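# Hang the power strip on two screws by its keyholes

## Task

Mount the power strip on the pair of screws through its keyhole slots, with each slot's narrow end pointing up, so that it stays level by itself once released.

## Robot and tools

Robot: two arms, left_arm and right_arm, each with a parallel two-finger gripper and a wrist camera. Bases in the scene frame: left_arm near (+0.013, +0.289, 0) m, right_arm near (-0.006, -0.365, 0) m, each turned slightly about z. A camera stand sits behind the arms.

Frame: the scene frame has its origin at table-top height, midway between the nominal bases; +z is up, +x points out over the table, +y is toward left_arm. Arm names do not match image sides. A gripper's fingers point along its own +z and close along its own y. end_effector_position is the spot between the finger pads, roughly 1 cm behind the tips. Reported poses can be off by a few cm, more at long reach.

The 14-number row (used by execute_actions and move): one flat list covering both arms, always 14 numbers, each in [-1, 1]. Order: left dx, dy, dz, rx, ry, rz, opening, then the same seven for right. dx..rz are an offset, not a pose: they count from that arm's Hand target as it stood when the action or move began, along scene-frame axes, and the arm rotates about its Hand target position. Scale: 1.0 = 0.6 m for dx, dy, dz and 180 degrees for the rotation; rx, ry, rz form one rotation vector. Translations longer than 1.0 in total get shortened. Sending the same offset again moves the arm further. Six zeros re-request the current Hand target. Opening is absolute: +1 fully open (0.094 m), -1 closed. Writing 0 for an opening commands half-open, so to keep a gripper unchanged repeat its present command (see Tool commands in results).

execute_actions(actions, cameras): actions is a list of actions; each action is a table of at most 15 rows, one per 1/30 s step; a short table repeats its final row to fill 15 steps. Every row within an action is measured from the start pose, not from the row before. Images appear only for an empty actions list or when cameras names them; ["all"] gives every camera, [] none. An empty call also reports the scene number and task.

move(target, speed, blend, opening_speed, grip_force, blocking, cameras): drives each gripper in a straight line toward the offset in target, one 14-number row or a list of up to 15 rows, all counted from the same starting Hand targets. speed: m/s per arm path, 0.002 to 2.9, default 0.25 (rotation up to twice that in rad/s); one value or one per row. blend: metres of corner rounding between listed rows; 0 means halt at each. opening_speed: rate of the opening change per second on the -1..+1 scale, at least 0.2; use it for gentle closing. grip_force: newtons per finger pad, 10 to 50, one value or one per arm; it persists, and lower values close slowly. blocking=false returns after about 0.5 s while the move continues. Paths do not avoid obstacles or the other arm, and a move caps at 10 s. Keep paths away from an arm's own base. The result adds a move: line: done (within 10 mm and 2 degrees), off_target, moving, held, fault, plus limits such as paced (pose clipped) or held (steps withheld).

wait(seconds 0 to 10, cameras): lets time pass with commands held; a running move continues. stop(cameras): brakes a running move. zoom_image(camera, region [x0, y0, x1, y1] in that camera's pixels, at most 504 by 504): enlarges part of its latest image. Cameras: cam_head_left, cam_head_right, cam_high, cam_low (896x504), cam_left_wrist, cam_right_wrist (672x504, fisheye). read_manual gives only licence text. finished_scene(scene) ends the scene permanently; call it only once the strip hangs steadily with the robot clear.

Results: per arm, end_effector_position (m) and end_effector_quat_wxyz in the scene frame, Hand target (the last commanded pose after clipping, base for the next offsets), joint positions (last value is finger gap in m), joint velocities, joint torques, grip_measured (opening on the command scale, reading slightly wide when empty) and grip_effort_nm (gripper motor effort, negative closing; not a pad force). Orientation commands are clipped to within 40 degrees of the measured one each step. A gripper may rest a few cm short of its target from friction or load; resend the missing distance as an offset. MOTOR HOT appears near 75 °C; at 90 °C that arm folds up and stops working.

Avoid: dropping the strip or letting it fall off the table (that fails the scene), releasing it while it still moves, fast contact with screws, wall or table, pressing past a contact (an arm blocked by something keeps pushing until commanded back), arms or grippers touching each other, closing a gripper on the other arm's fingers, strain on the wrist-camera cables, and holding loads or stretched poses for long. Loose objects may get brief random nudges.

Each tool is called after "Emit:" as name([rows], argument=value, ...), one row to a line, values as JSON.

## Session

Emit:
execute_actions(actions=[])

Scene clock: 0.00 s.
left_arm: end_effector_position=(+0.2578, +0.1456, +0.1002) grip_measured=+1.000 grip_effort_nm=n/a end_effector_quat_wxyz=(+0.122, +0.189, +0.974, -0.039) | right_arm: end_effector_position=(+0.2571, -0.1513, +0.1021) grip_measured=+1.000 grip_effort_nm=n/a end_effector_quat_wxyz=(+0.359, -0.260, +0.887, +0.126)
Joint positions: left_arm=[-0.511 1.383 1.002 -0.934 -0.01 -0.155 0.094] | right_arm=[0.656 1.204 0.621 -0.208 0.064 0.117 0.094]
Joint velocities: within noise
Joint torques (N m): no reading
Heat: left arm: 35 °C; right arm: 40 °C.
Hand target: left_arm +0.2599, +0.1446, +0.1039; +0.129, +0.189, +0.973, -0.041 | right_arm +0.2599, -0.1493, +0.1097; +0.369, -0.258, +0.883, +0.129
Tool commands: left_gripper/opening=+1.0 right_gripper/opening=+1.0

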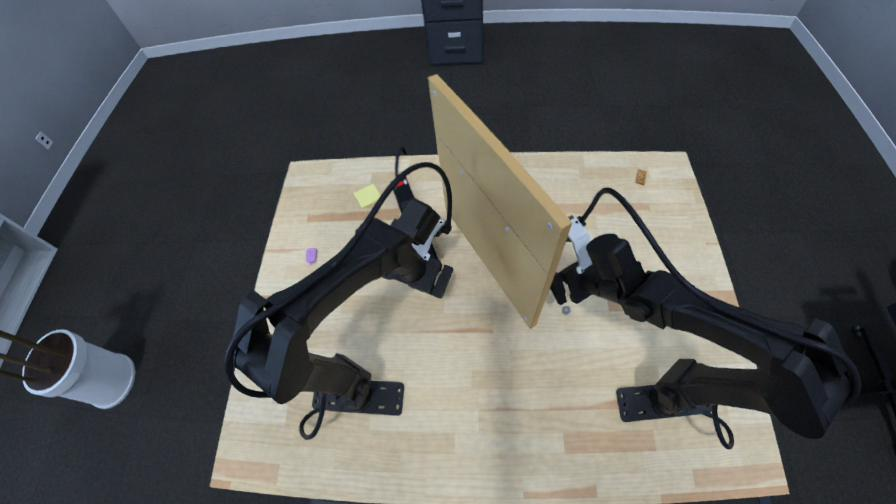

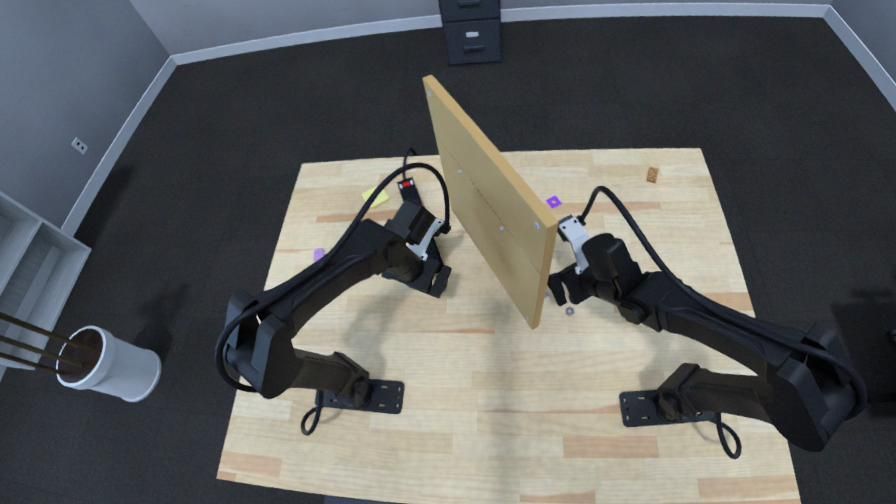

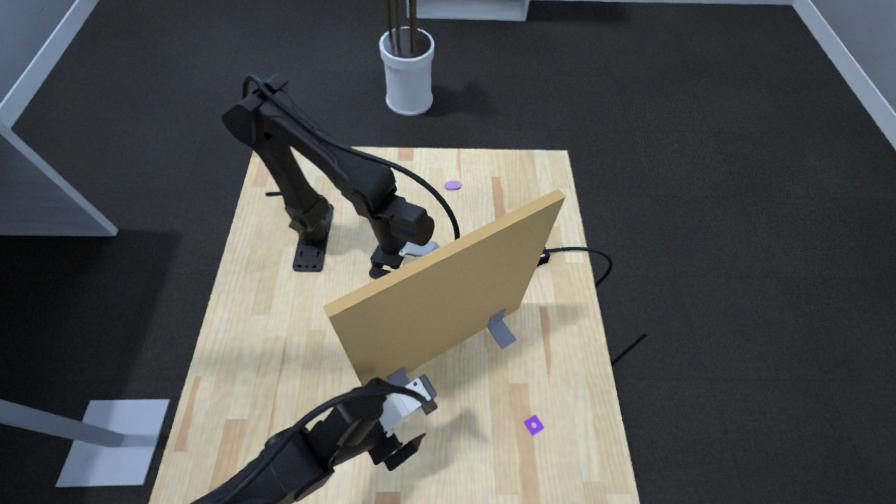

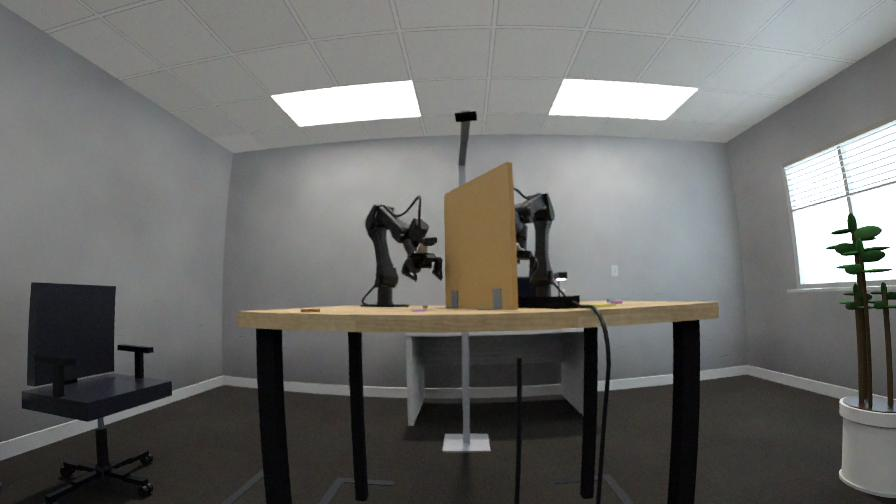

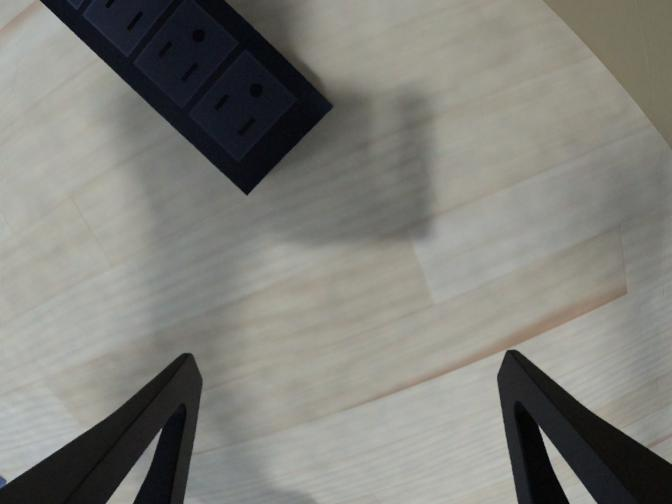

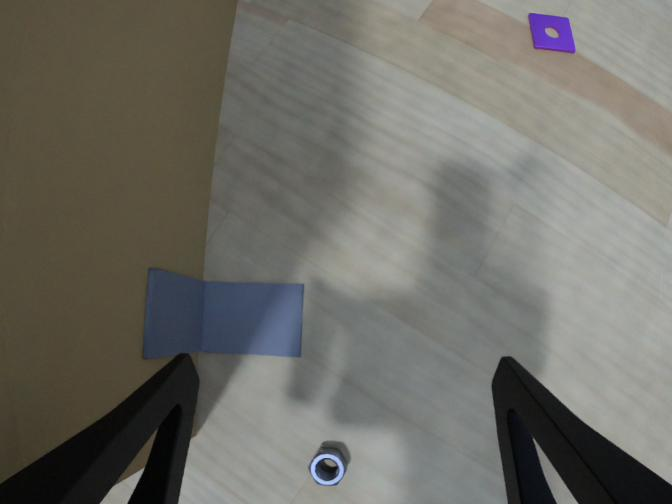

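Emit:
zoom_image(camera="cam_head_left", region=[340, 60, 600, 340])

Emit:
zoom_image(camera="cam_head_right", region=[340, 60, 600, 340])

Emit:
zoom_image(camera="cam_left_wrist", region=[0, 0, 400, 250])

Scaled by 1.800 from the camera's 896x504 image, which has a finer 1280x720 frame.

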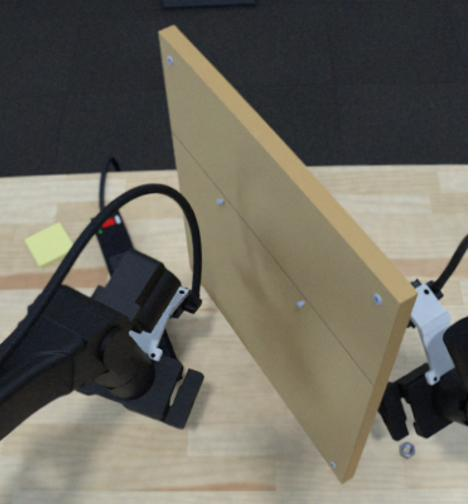

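Scaled by 1.800 from the camera's 896x504 image, which has a finer 1280x720 frame.

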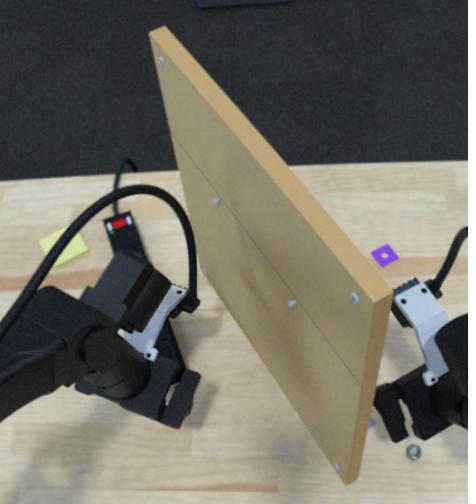

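Scaled by 1.260 from the camera's 672x504 image, which has a finer 960x720 frame.

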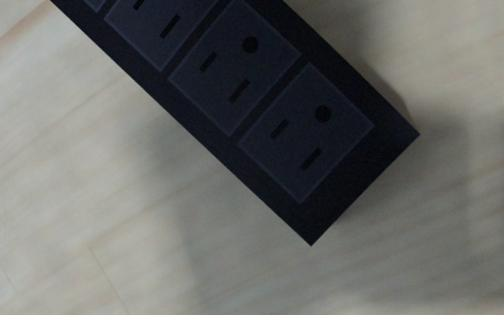

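Emit:
move(target=[-0.08, 0.05, 0.25, 0,0,0,1, -0.05,-0.2,0.15,0,0,0,1], speed=0.3, cameras=["all"])

Scene clock: 13.17 s.
left_arm: end_effector_position=(+0.2110, +0.1736, +0.2503) grip_measured=+1.000 grip_effort_nm=0.01 end_effector_quat_wxyz=(+0.127, +0.189, +0.973, -0.041) | right_arm: end_effector_position=(+0.2290, -0.2697, +0.1897) grip_measured=+1.000 grip_effort_nm=0.01 end_effector_quat_wxyz=(+0.362, -0.255, +0.888, +0.127)
Joint positions: left_arm=[-0.511 1.27 1.531 -1.564 -0.01 -0.155 0.094] | right_arm=[0.097 0.82 0.81 -0.829 -0.322 -0.282 0.094]
Joint torques (N m): left_arm=[0.44 -2.25 7.27 0.58 0.02 0.07] | right_arm=[-0.55 -0.54 10.11 1.02 -0.24 -0.06]
Heat: left arm: 36 °C; right arm: 41 °C.
Hand target: left_arm +0.2119, +0.1747, +0.2539; +0.129, +0.189, +0.973, -0.040 | right_arm +0.2299, -0.2693, +0.1997; +0.369, -0.259, +0.883, +0.129
Off the commanded pose: left_arm 0.004 m, 0 deg | right_arm 0.010 m, 1 deg.
move: done
camera_calibration:
cam_left_wrist: T_world_to_cam=[[-0.401878, -0.91565, -0.00887074, 0.25231], [-0.865024, 0.376444, 0.331697, 0.0736163], [-0.30038, 0.140975, -0.943344, 0.381649], [0, 0, 0, 1]] pos_world=[0.279717, 0.149513, 0.337846]
cam_right_wrist: T_world_to_cam=[[0.552773, -0.828261, -0.0917859, -0.328396], [-0.82677, -0.53129, -0.184884, 0.122703], [0.104367, 0.178085, -0.978465, 0.315428], [0, 0, 0, 1]] pos_world=[0.250056, -0.26298, 0.301179]

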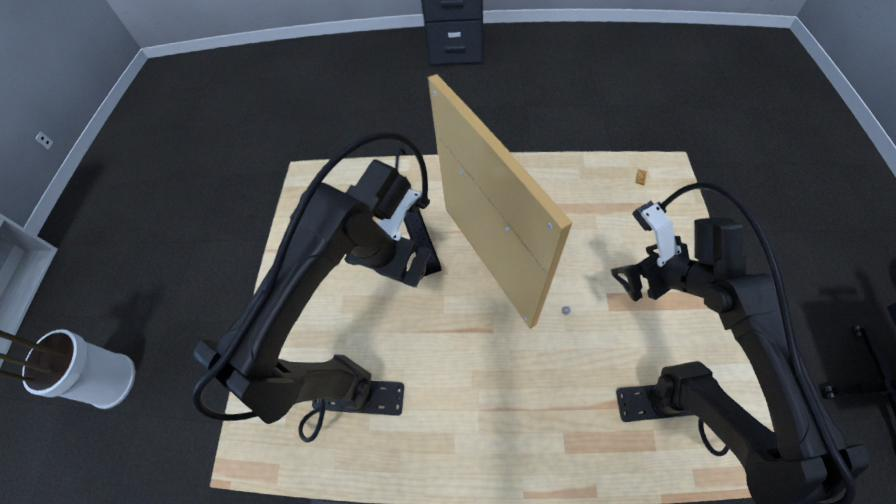

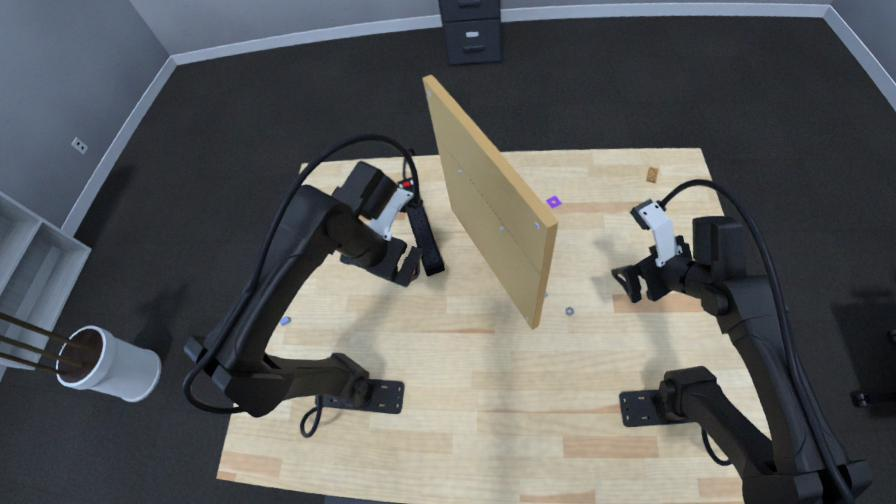

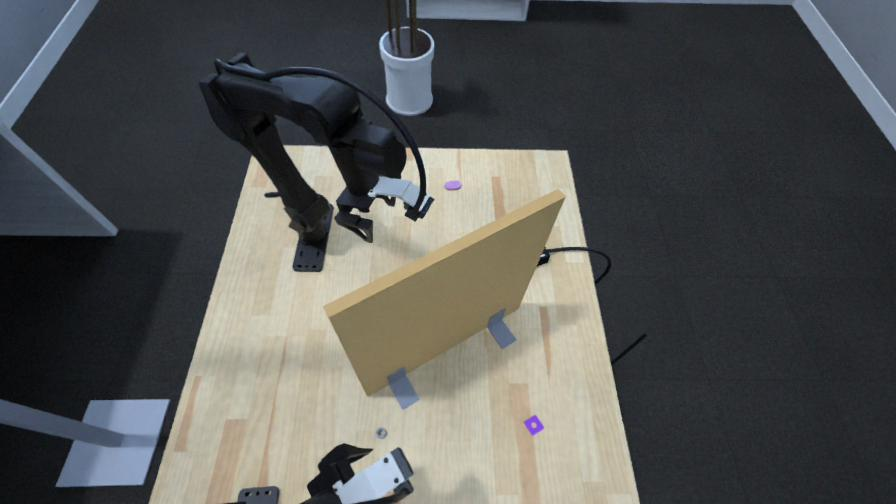

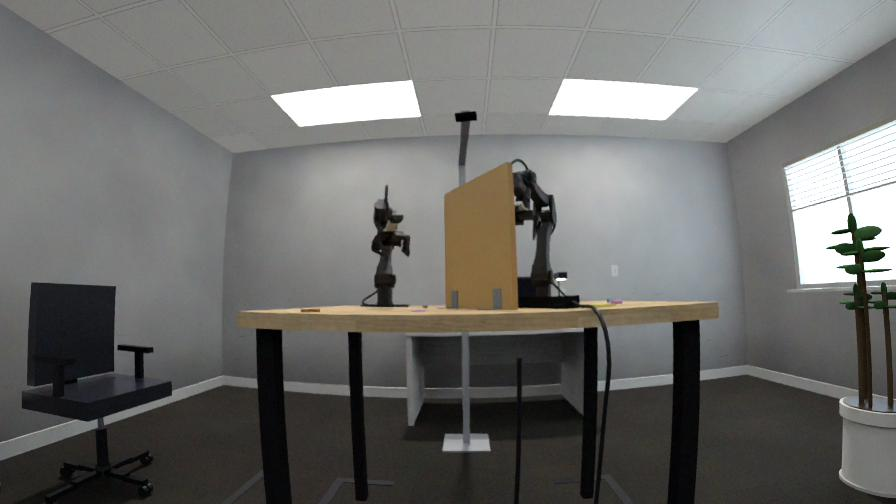

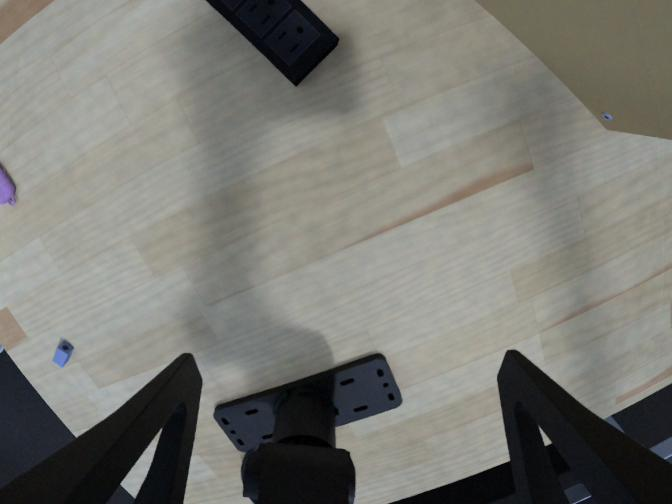

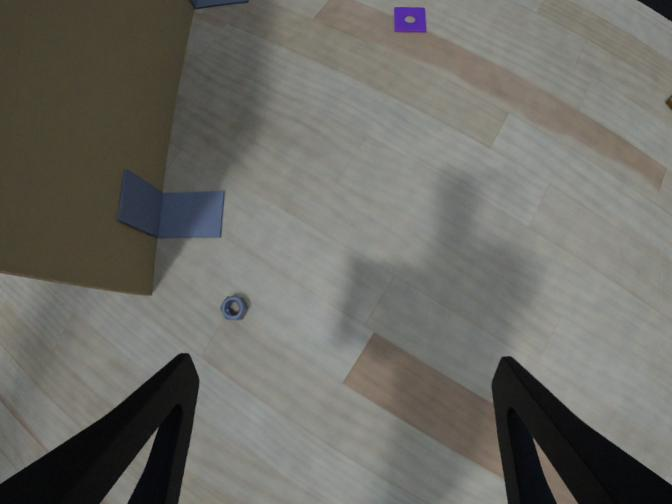

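Emit:
move(target=[0.347, 0.0255, -0.0065, 0.0121,0.0875,0.2297,1, 0,0,0,0,0,0,1], speed=0.3, cameras=["cam_left_wrist","cam_head_right","cam_high"])

Emit:
zoom_image(camera="cam_left_wrist", region=[0, 0, 504, 504])

Scene clock: 47.23 s.
left_arm: end_effector_position=(+0.4148, +0.1892, +0.2472) grip_measured=+1.000 grip_effort_nm=0.01 end_effector_quat_wxyz=(+0.130, -0.162, +0.977, -0.055) | right_arm: end_effector_position=(+0.2289, -0.2697, +0.1897) grip_measured=+1.000 grip_effort_nm=0.01 end_effector_quat_wxyz=(+0.362, -0.255, +0.887, +0.127)
Joint positions: left_arm=[-0.219 1.986 2.277 -1.578 -0.003 -0.575 0.094] | right_arm=[0.097 0.82 0.81 -0.829 -0.322 -0.283 0.094]
Joint torques (N m): left_arm=[0.31 -7.35 8.14 0.68 0.01 -0.1] | right_arm=[-0.55 -0.54 10.11 1 -0.25 -0.06]
Heat: left arm: 36 °C; right arm: 44 °C.
Hand target: left_arm +0.4201, +0.1898, +0.2501; -0.001, -0.170, +0.985, +0.000 | right_arm +0.2299, -0.2693, +0.1997; +0.369, -0.259, +0.883, +0.129
Off the commanded pose: left_arm 0.006 m, 16 deg | right_arm 0.010 m, 1 deg.
joint sent to its limit (left arm) — joint 4 (wrist pitch), lower limit. The joint targets are off in orientation, not in position.
move: off_target (left_arm)
camera_calibration:
cam_left_wrist: T_world_to_cam=[[0.277375, -0.954398, 0.110397, 0.0444923], [-0.909666, -0.223911, 0.349816, 0.372741], [-0.309144, -0.197455, -0.930291, 0.502146], [0, 0, 0, 1]] pos_world=[0.481964, 0.225075, 0.331839]
Images, in order (width x height): cam_head_right 896x504, cam_high 896x504, cam_left_wrist 672x504.

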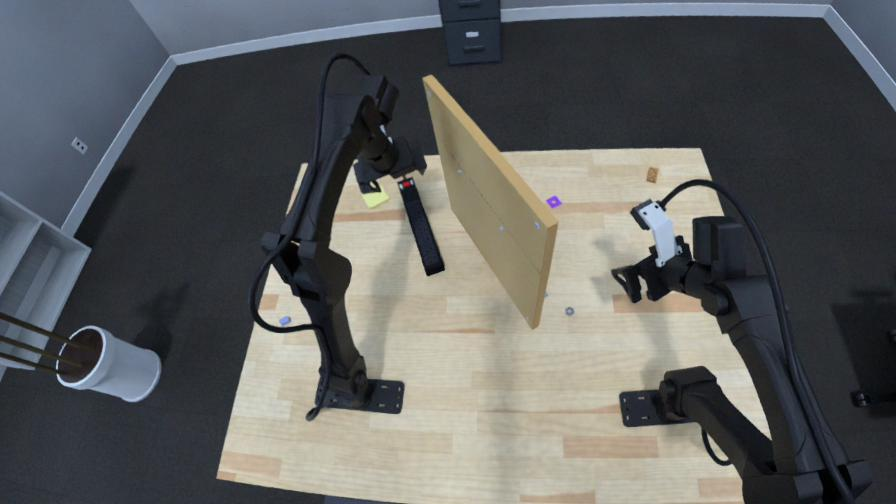

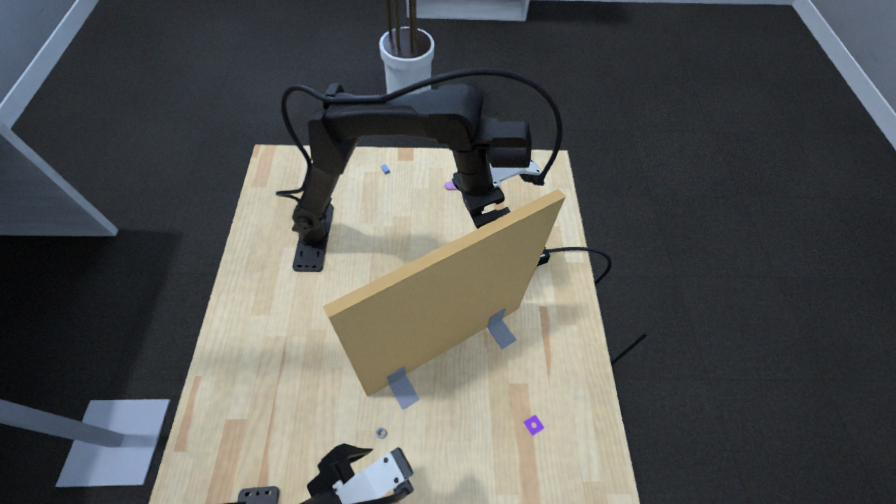

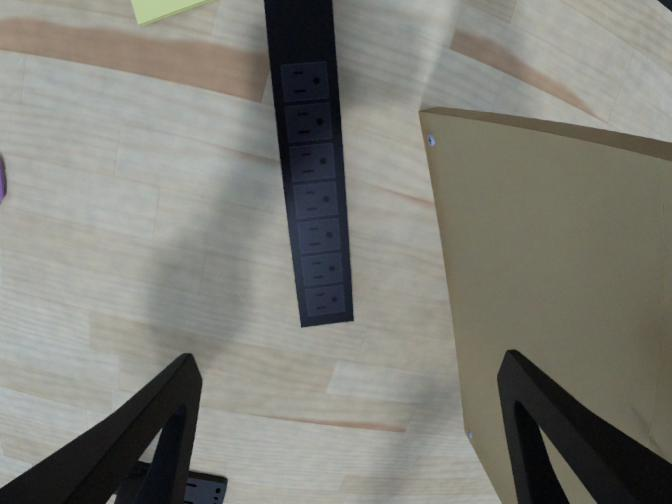

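Scaled by 1.000.

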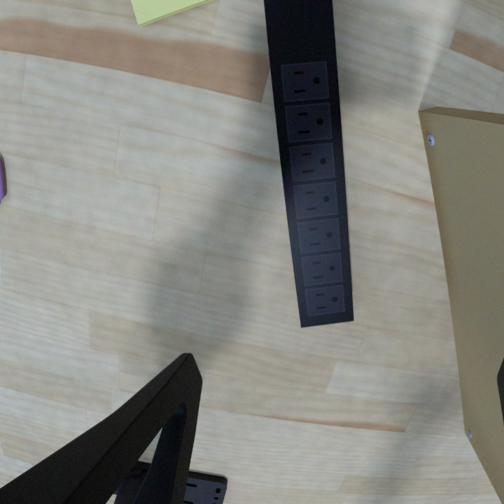

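Emit:
move(target=[0.07, 0.022, -0.24, 0,0,0.0056,1, 0,0,0,0,0,0,1], speed=0.25, cameras=["cam_left_wrist","cam_low","cam_head_left"])

Emit:
zoom_image(camera="cam_low", region=[420, 140, 640, 340])

Scene clock: 71.60 s.
left_arm: end_effector_position=(+0.4590, +0.2003, +0.1028) grip_measured=+1.000 grip_effort_nm=0.01 end_effector_quat_wxyz=(-0.004, -0.180, +0.984, +0.001) | right_arm: end_effector_position=(+0.2289, -0.2697, +0.1897) grip_measured=+1.000 grip_effort_nm=0.01 end_effector_quat_wxyz=(+0.362, -0.255, +0.887, +0.127)
Joint positions: left_arm=[-0.169 2.375 2.341 -1.545 0.002 -0.559 0.094] | right_arm=[0.097 0.82 0.81 -0.829 -0.322 -0.283 0.094]
Joint torques (N m): left_arm=[0.62 -10.63 8.27 0.02 -0.05 0.11] | right_arm=[-0.57 -0.53 10.11 0.99 -0.25 -0.08]
Heat: left arm: 36 °C; right arm: 44 °C.
Hand target: left_arm +0.4621, +0.2030, +0.1061; +0.000, -0.179, +0.984, +0.000 | right_arm +0.2299, -0.2693, +0.1997; +0.369, -0.259, +0.883, +0.129
Off the commanded pose: left_arm 0.005 m, 0 deg | right_arm 0.010 m, 1 deg.
move: done
camera_calibration:
cam_left_wrist: T_world_to_cam=[[0.319897, -0.946831, -0.0343069, 0.0526608], [-0.768403, -0.280456, 0.575241, 0.389216], [-0.554277, -0.157656, -0.817264, 0.476677], [0, 0, 0, 1]] pos_world=[0.54644, 0.23417, 0.167485]
Images, in order (width x height): cam_head_left 896x504, cam_low 896x504, cam_left_wrist 672x504.

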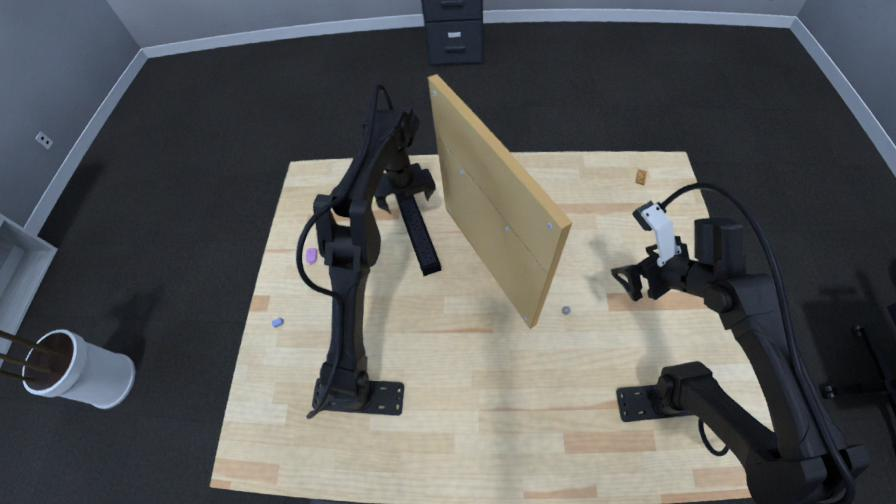

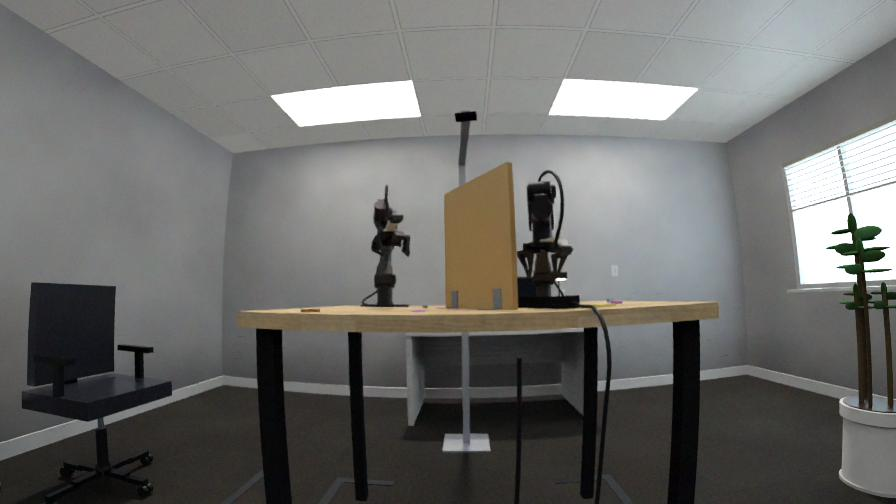

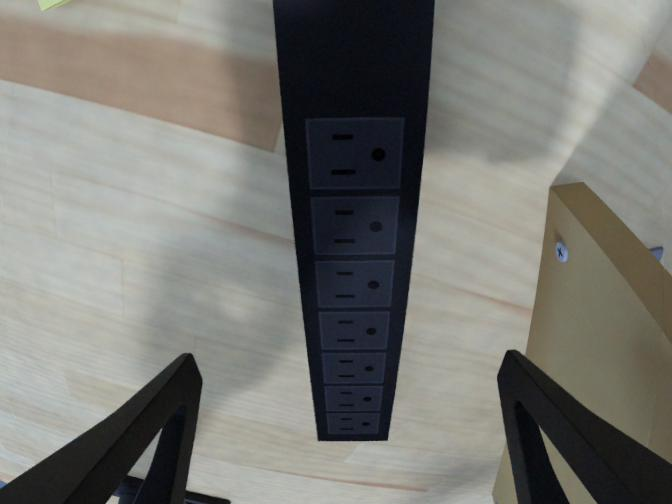

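Scaled by 2.291 from the camera's 896x504 image, which has a finer 1280x720 frame.

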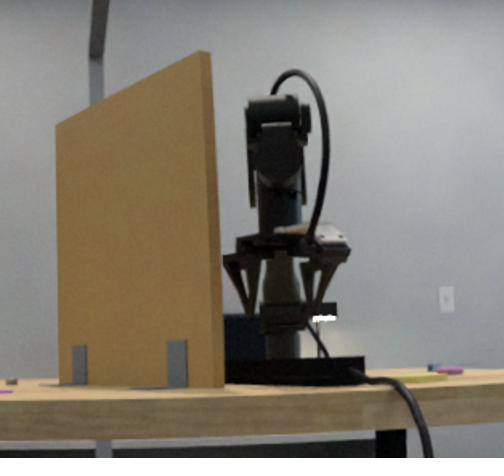

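Emit:
move(target=[0, 0, -0.13, 0,0,0,1, 0,0,0,0,0,0,1], speed=0.15, cameras=["cam_left_wrist","cam_low"])

Emit:
zoom_image(camera="cam_low", region=[500, 220, 620, 340])

Scene clock: 89.13 s.
left_arm: end_effector_position=(+0.4603, +0.2001, +0.0260) grip_measured=+1.000 grip_effort_nm=0.01 end_effector_quat_wxyz=(-0.009, -0.180, +0.984, +0.003) | right_arm: end_effector_position=(+0.2289, -0.2697, +0.1897) grip_measured=+1.000 grip_effort_nm=0.01 end_effector_quat_wxyz=(+0.362, -0.255, +0.887, +0.127)
Joint positions: left_arm=[-0.169 2.373 2.032 -1.247 0.002 -0.559 0.094] | right_arm=[0.097 0.82 0.81 -0.829 -0.322 -0.283 0.094]
Joint torques (N m): left_arm=[0.5 -12.46 4.34 0.25 -0.02 0.1] | right_arm=[-0.55 -0.53 10.14 1 -0.25 -0.07]
Heat: left arm: 37 °C; right arm: 44 °C.
Hand target: left_arm +0.4621, +0.2030, +0.0281; +0.000, -0.179, +0.984, +0.000 | right_arm +0.2299, -0.2693, +0.1997; +0.369, -0.259, +0.883, +0.129
Off the commanded pose: left_arm 0.004 m, 1 deg | right_arm 0.010 m, 1 deg.
move: done
camera_calibration:
cam_left_wrist: T_world_to_cam=[[0.319158, -0.946894, -0.0391241, 0.0498749], [-0.763096, -0.28125, 0.581878, 0.431862], [-0.561981, -0.155856, -0.812334, 0.41761], [0, 0, 0, 1]] pos_world=[0.548323, 0.233774, 0.0898992]
Images, in order (width x height): cam_low 896x504, cam_left_wrist 672x504.

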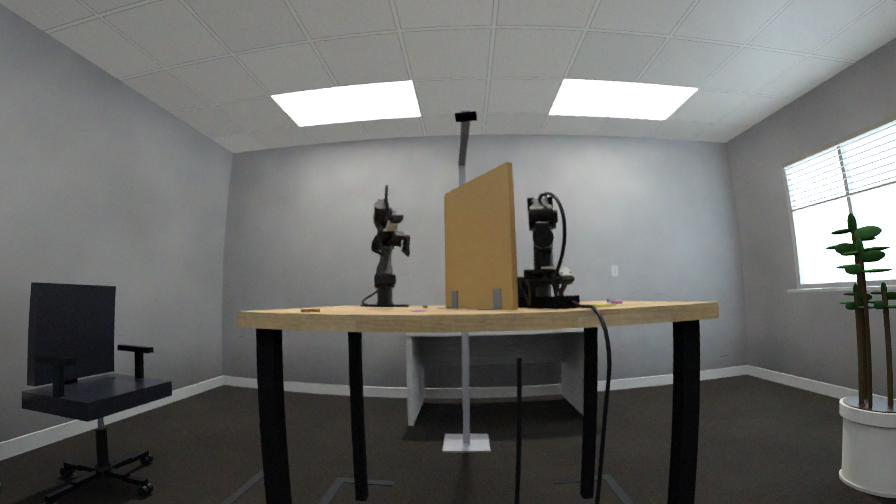

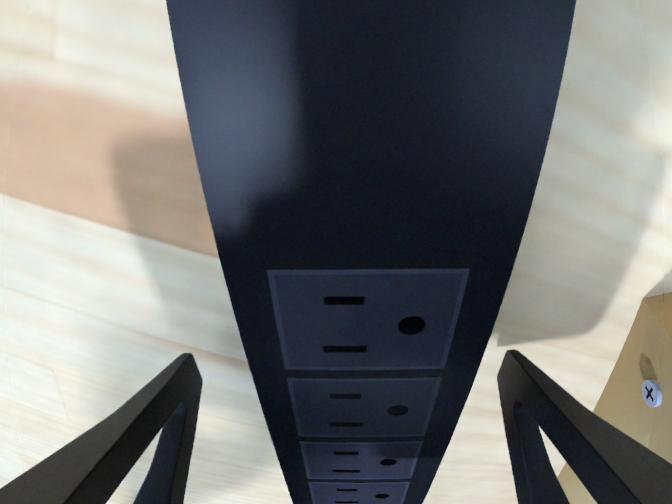

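Scaled by 4.200 from the camera's 896x504 image, which has a finer 1280x720 frame.

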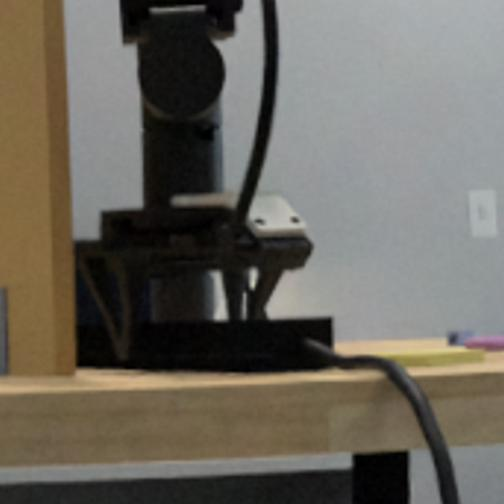

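Emit:
move([
  [0, 0, -0.013, 0,0,0,1, 0,0,0,0,0,0,1],
  [0, 0, -0.013, 0,0,0,-0.4, 0,0,0,0,0,0,1],
], speed=0.1, opening_speed=0.6, cameras=["cam_left_wrist"])

Scene clock: 99.17 s.
left_arm: end_effector_position=(+0.4623, +0.1992, +0.0199) grip_measured=-0.022 grip_effort_nm=-1.02 end_effector_quat_wxyz=(-0.004, -0.180, +0.984, -0.001) | right_arm: end_effector_position=(+0.2289, -0.2697, +0.1897) grip_measured=+1.000 grip_effort_nm=0.01 end_effector_quat_wxyz=(+0.362, -0.255, +0.887, +0.127)
Joint positions: left_arm=[-0.169 2.373 2.008 -1.212 0.004 -0.559 0.046] | right_arm=[0.097 0.82 0.81 -0.829 -0.322 -0.283 0.094]
Joint torques (N m): left_arm=[0.49 -11.95 4.31 0.31 -0.03 0.07] | right_arm=[-0.57 -0.54 10.13 0.99 -0.25 -0.07]
Heat: left arm: 37 °C; right arm: 44 °C.
Hand target: left_arm +0.4621, +0.2030, +0.0203; -0.001, -0.179, +0.984, +0.000 | right_arm +0.2299, -0.2693, +0.1997; +0.369, -0.259, +0.883, +0.129
Off the commanded pose: left_arm 0.004 m, 0 deg | right_arm 0.010 m, 1 deg.
move: done
camera_calibration:
cam_left_wrist: T_world_to_cam=[[0.319247, -0.947154, -0.0313217, 0.0480211], [-0.769187, -0.278284, 0.575247, 0.439009], [-0.553564, -0.159554, -0.81738, 0.4106], [0, 0, 0, 1]] pos_world=[0.549643, 0.233165, 0.0845814]
Images, in order (width x height): cam_left_wrist 672x504.

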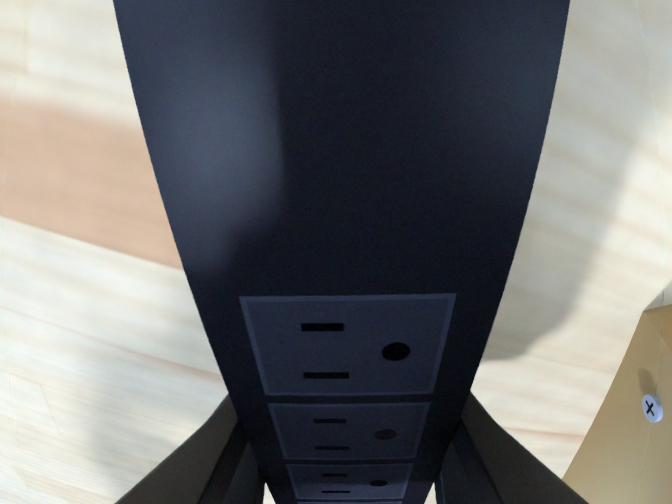

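Emit:
move([
  [0, 0, 0.12, 0,0,0,-0.4, 0,0,0,0,0,0,1],
  [-0.1, 0.067, 0.467, -0.226,-0.108,0.021,-0.4, 0,0,0,0,0,0,1],
  [-0.27, -0.1, 0.8, -0.452,-0.2155,0.0427,-0.4, 0,0,0,0,0,0,1],
], speed=0.25, blend=0.03, cameras=["all"])

Emit:
zoom_image(camera="cam_high", region=[400, 100, 640, 240])

Scene clock: 121.80 s.
left_arm: end_effector_position=(+0.3135, +0.1474, +0.4735) grip_measured=-0.022 grip_effort_nm=-1.02 end_effector_quat_wxyz=(+0.130, -0.251, +0.690, -0.667) | right_arm: end_effector_position=(+0.2289, -0.2697, +0.1897) grip_measured=+1.000 grip_effort_nm=0.01 end_effector_quat_wxyz=(+0.362, -0.255, +0.887, +0.127)
Joint positions: left_arm=[0.084 1.203 1.524 -0.486 1.079 -1.582 0.046] | right_arm=[0.097 0.82 0.81 -0.829 -0.322 -0.283 0.094]
Joint torques (N m): left_arm=[-0.53 -5.48 6.08 2.67 0.16 0.35] | right_arm=[-0.55 -0.53 10.13 1 -0.25 -0.07]
Heat: left arm: 38 °C; right arm: 45 °C.
Hand target: left_arm +0.3000, +0.1430, +0.5002; +0.185, -0.185, +0.683, -0.682 | right_arm +0.2299, -0.2693, +0.1997; +0.369, -0.259, +0.883, +0.129
Off the commanded pose: left_arm 0.030 m, 10 deg | right_arm 0.010 m, 1 deg.
move: off_target (left_arm)
camera_calibration:
cam_left_wrist: T_world_to_cam=[[0.159621, -0.0308043, 0.986698, -0.50645], [-0.985209, 0.0581302, 0.161195, 0.263365], [-0.0623225, -0.997834, -0.0210699, 0.283149], [0, 0, 0, 1]] pos_world=[0.357957, 0.251625, 0.463226]
cam_right_wrist: T_world_to_cam=[[0.55342, -0.827846, -0.0916416, -0.328354], [-0.826377, -0.532005, -0.184584, 0.122296], [0.104054, 0.177883, -0.978535, 0.315467], [0, 0, 0, 1]] pos_world=[0.249955, -0.26288, 0.301179]

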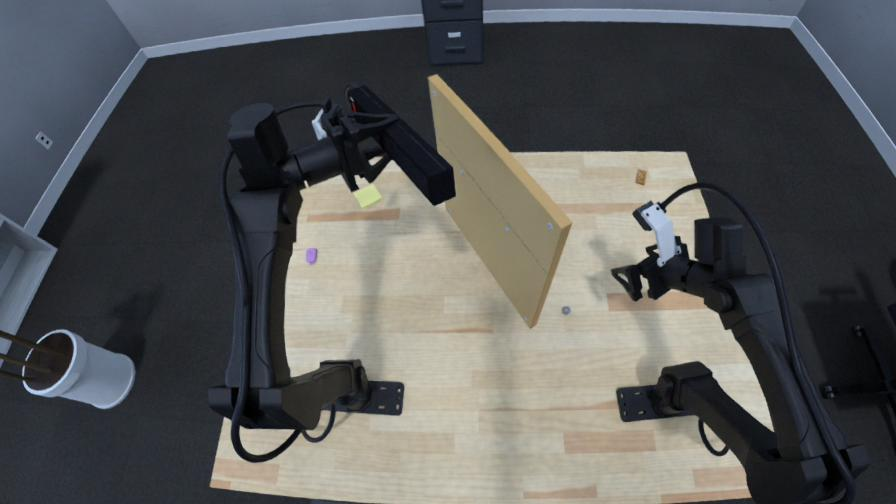

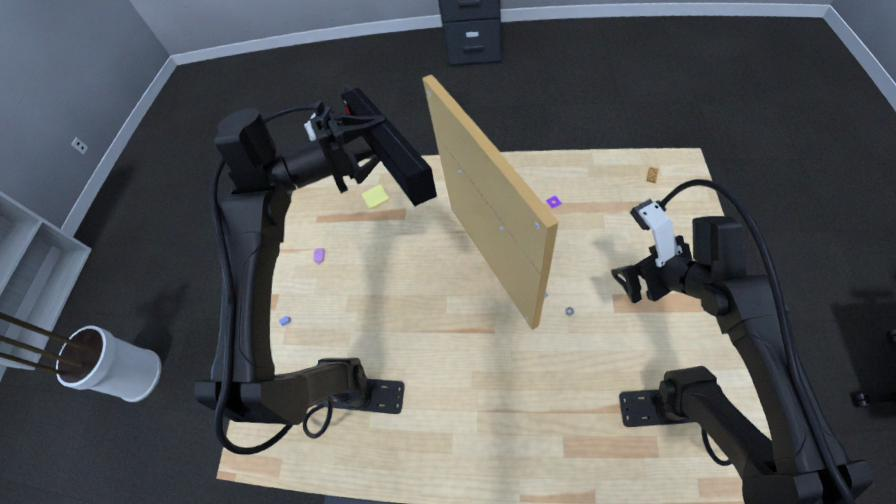

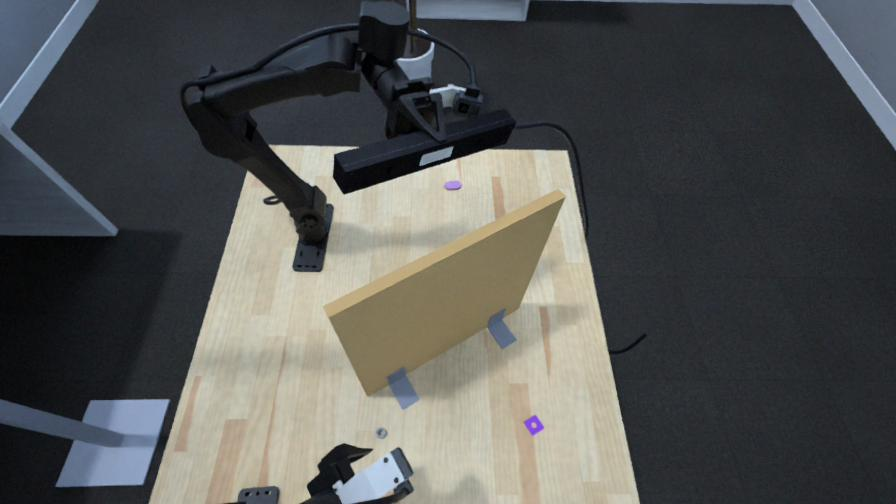

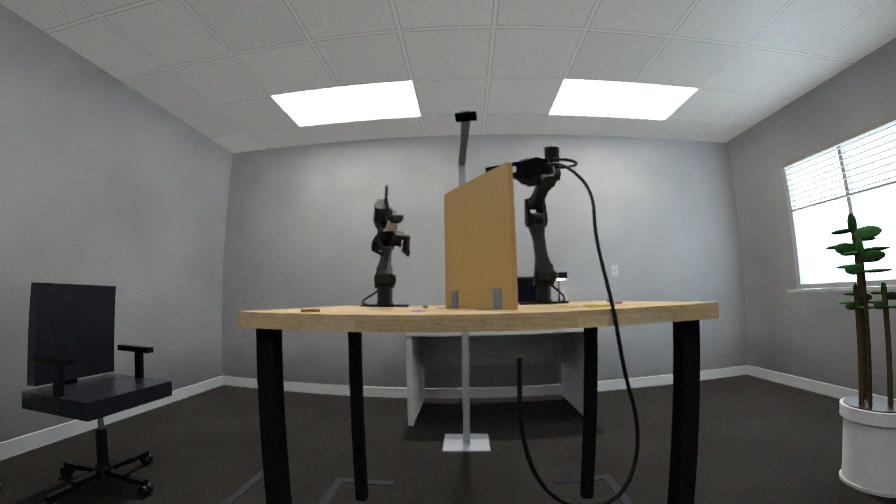

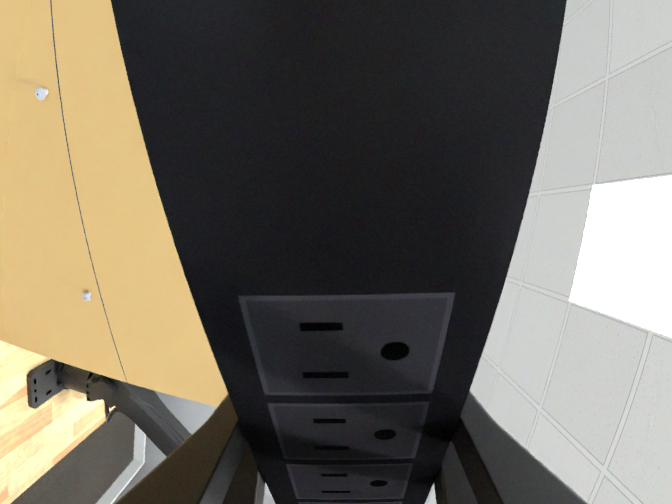

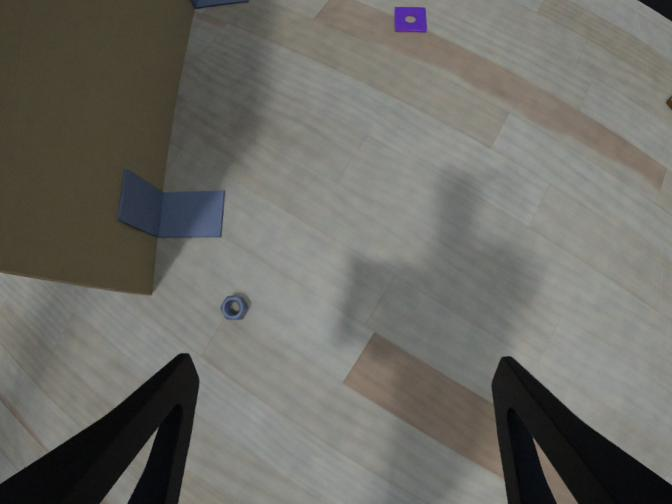

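Scaled by 2.100 from the camera's 896x504 image, which has a finer 1280x720 frame.

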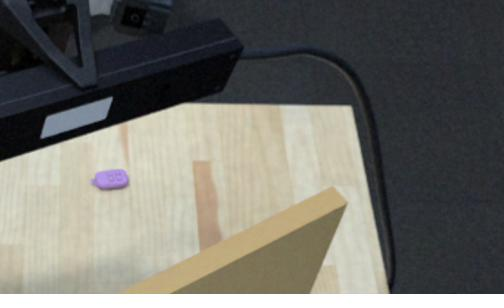

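Emit:
zoom_image(camera="cam_high", region=[440, 105, 520, 165])

Emit:
zoom_image(camera="cam_high", region=[325, 130, 425, 200])

Scaled by 6.300 from the camera's 896x504 image, which has a finer 1280x720 frame.

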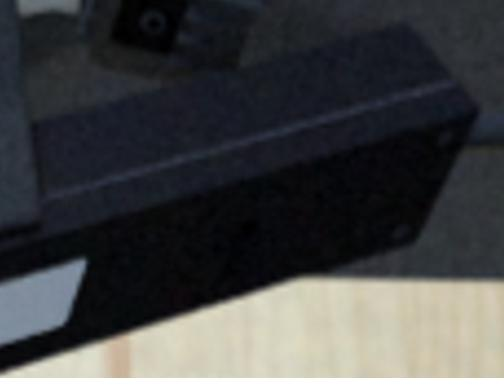

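Scaled by 5.040 from the camera's 896x504 image, which has a finer 1280x720 frame.

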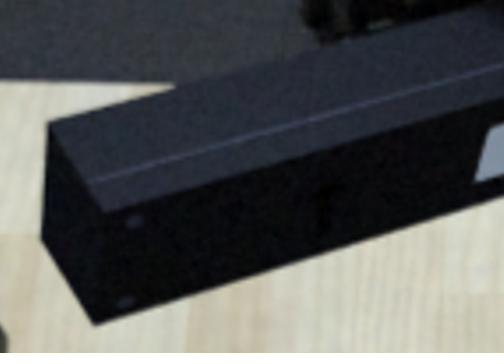

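Emit:
move(target=[0,-0.05,0.03, -0.1917,-0.112,0,-0.4, 0,0,0,0,0,0,1], speed=0.3, cameras=["cam_high","cam_head_left"])

Emit:
zoom_image(camera="cam_high", region=[320, 80, 540, 220])

Scene clock: 146.60 s.
left_arm: end_effector_position=(+0.3243, +0.1085, +0.4866) grip_measured=-0.022 grip_effort_nm=-1.02 end_effector_quat_wxyz=(-0.228, +0.175, -0.450, +0.845) | right_arm: end_effector_position=(+0.2289, -0.2697, +0.1897) grip_measured=+1.000 grip_effort_nm=0.01 end_effector_quat_wxyz=(+0.362, -0.255, +0.887, +0.127)
Joint positions: left_arm=[-0.23 1.19 0.88 0.991 0.561 -2.085 0.046] | right_arm=[0.097 0.82 0.81 -0.829 -0.322 -0.283 0.094]
Joint torques (N m): left_arm=[-0.59 -3.86 7.91 2.59 -0.26 0.02] | right_arm=[-0.55 -0.54 10.14 1 -0.25 -0.07]
Heat: left arm: 37 °C; right arm: 45 °C.
Hand target: left_arm +0.3000, +0.1130, +0.5184; -0.237, +0.111, -0.408, +0.875 | right_arm +0.2299, -0.2693, +0.1997; +0.369, -0.259, +0.883, +0.129
Off the commanded pose: left_arm 0.040 m, 9 deg | right_arm 0.010 m, 1 deg.
joint sent to its limit (left arm) — joint 6 (wrist roll), lower limit. The joint targets still meet the commanded pose.
move: off_target (left_arm)
Images, in order (width x height): cam_head_left 896x504, cam_high 896x504.

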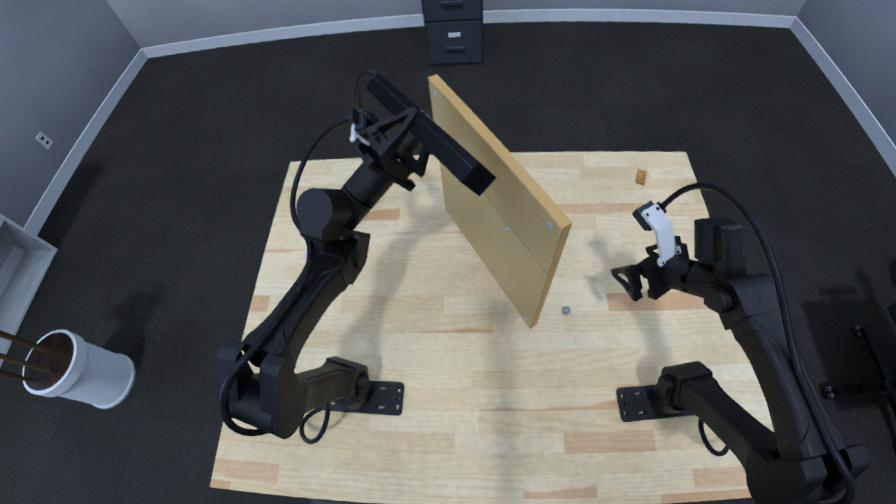

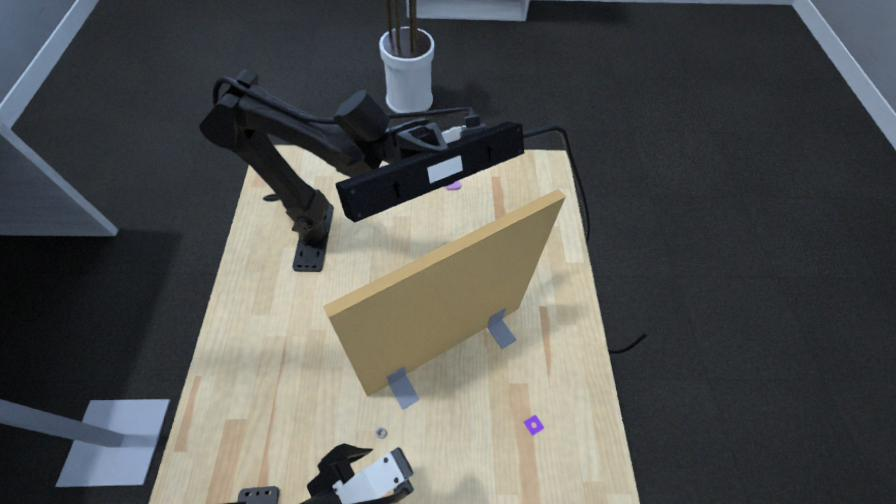

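Scaled by 2.291 from the camera's 896x504 image, which has a finer 1280x720 frame.

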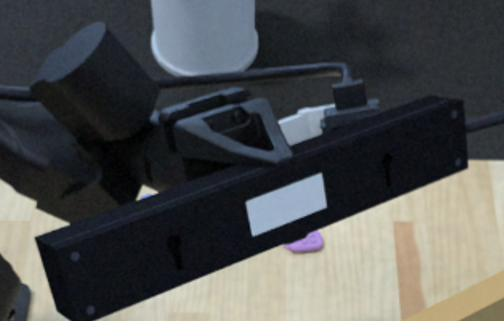

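Emit:
zoom_image(camera="cam_high", region=[375, 165, 425, 205])

Emit:
zoom_image(camera="cam_high", region=[465, 135, 515, 175])

Scaled by 10.080 from the camera's 896x504 image, which has a finer 1280x720 frame.

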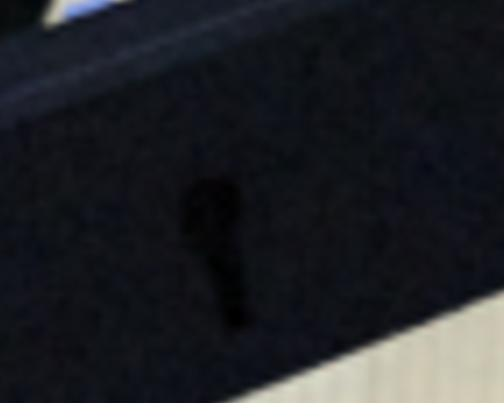

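Scaled by 10.080 from the camera's 896x504 image, which has a finer 1280x720 frame.

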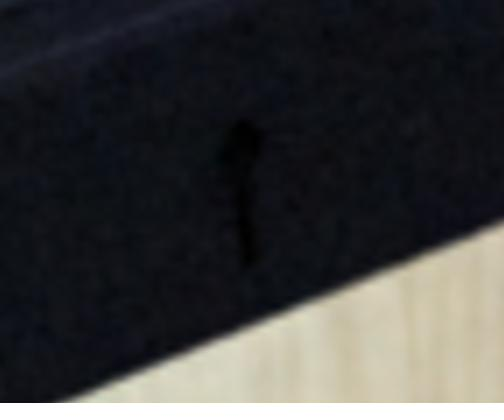

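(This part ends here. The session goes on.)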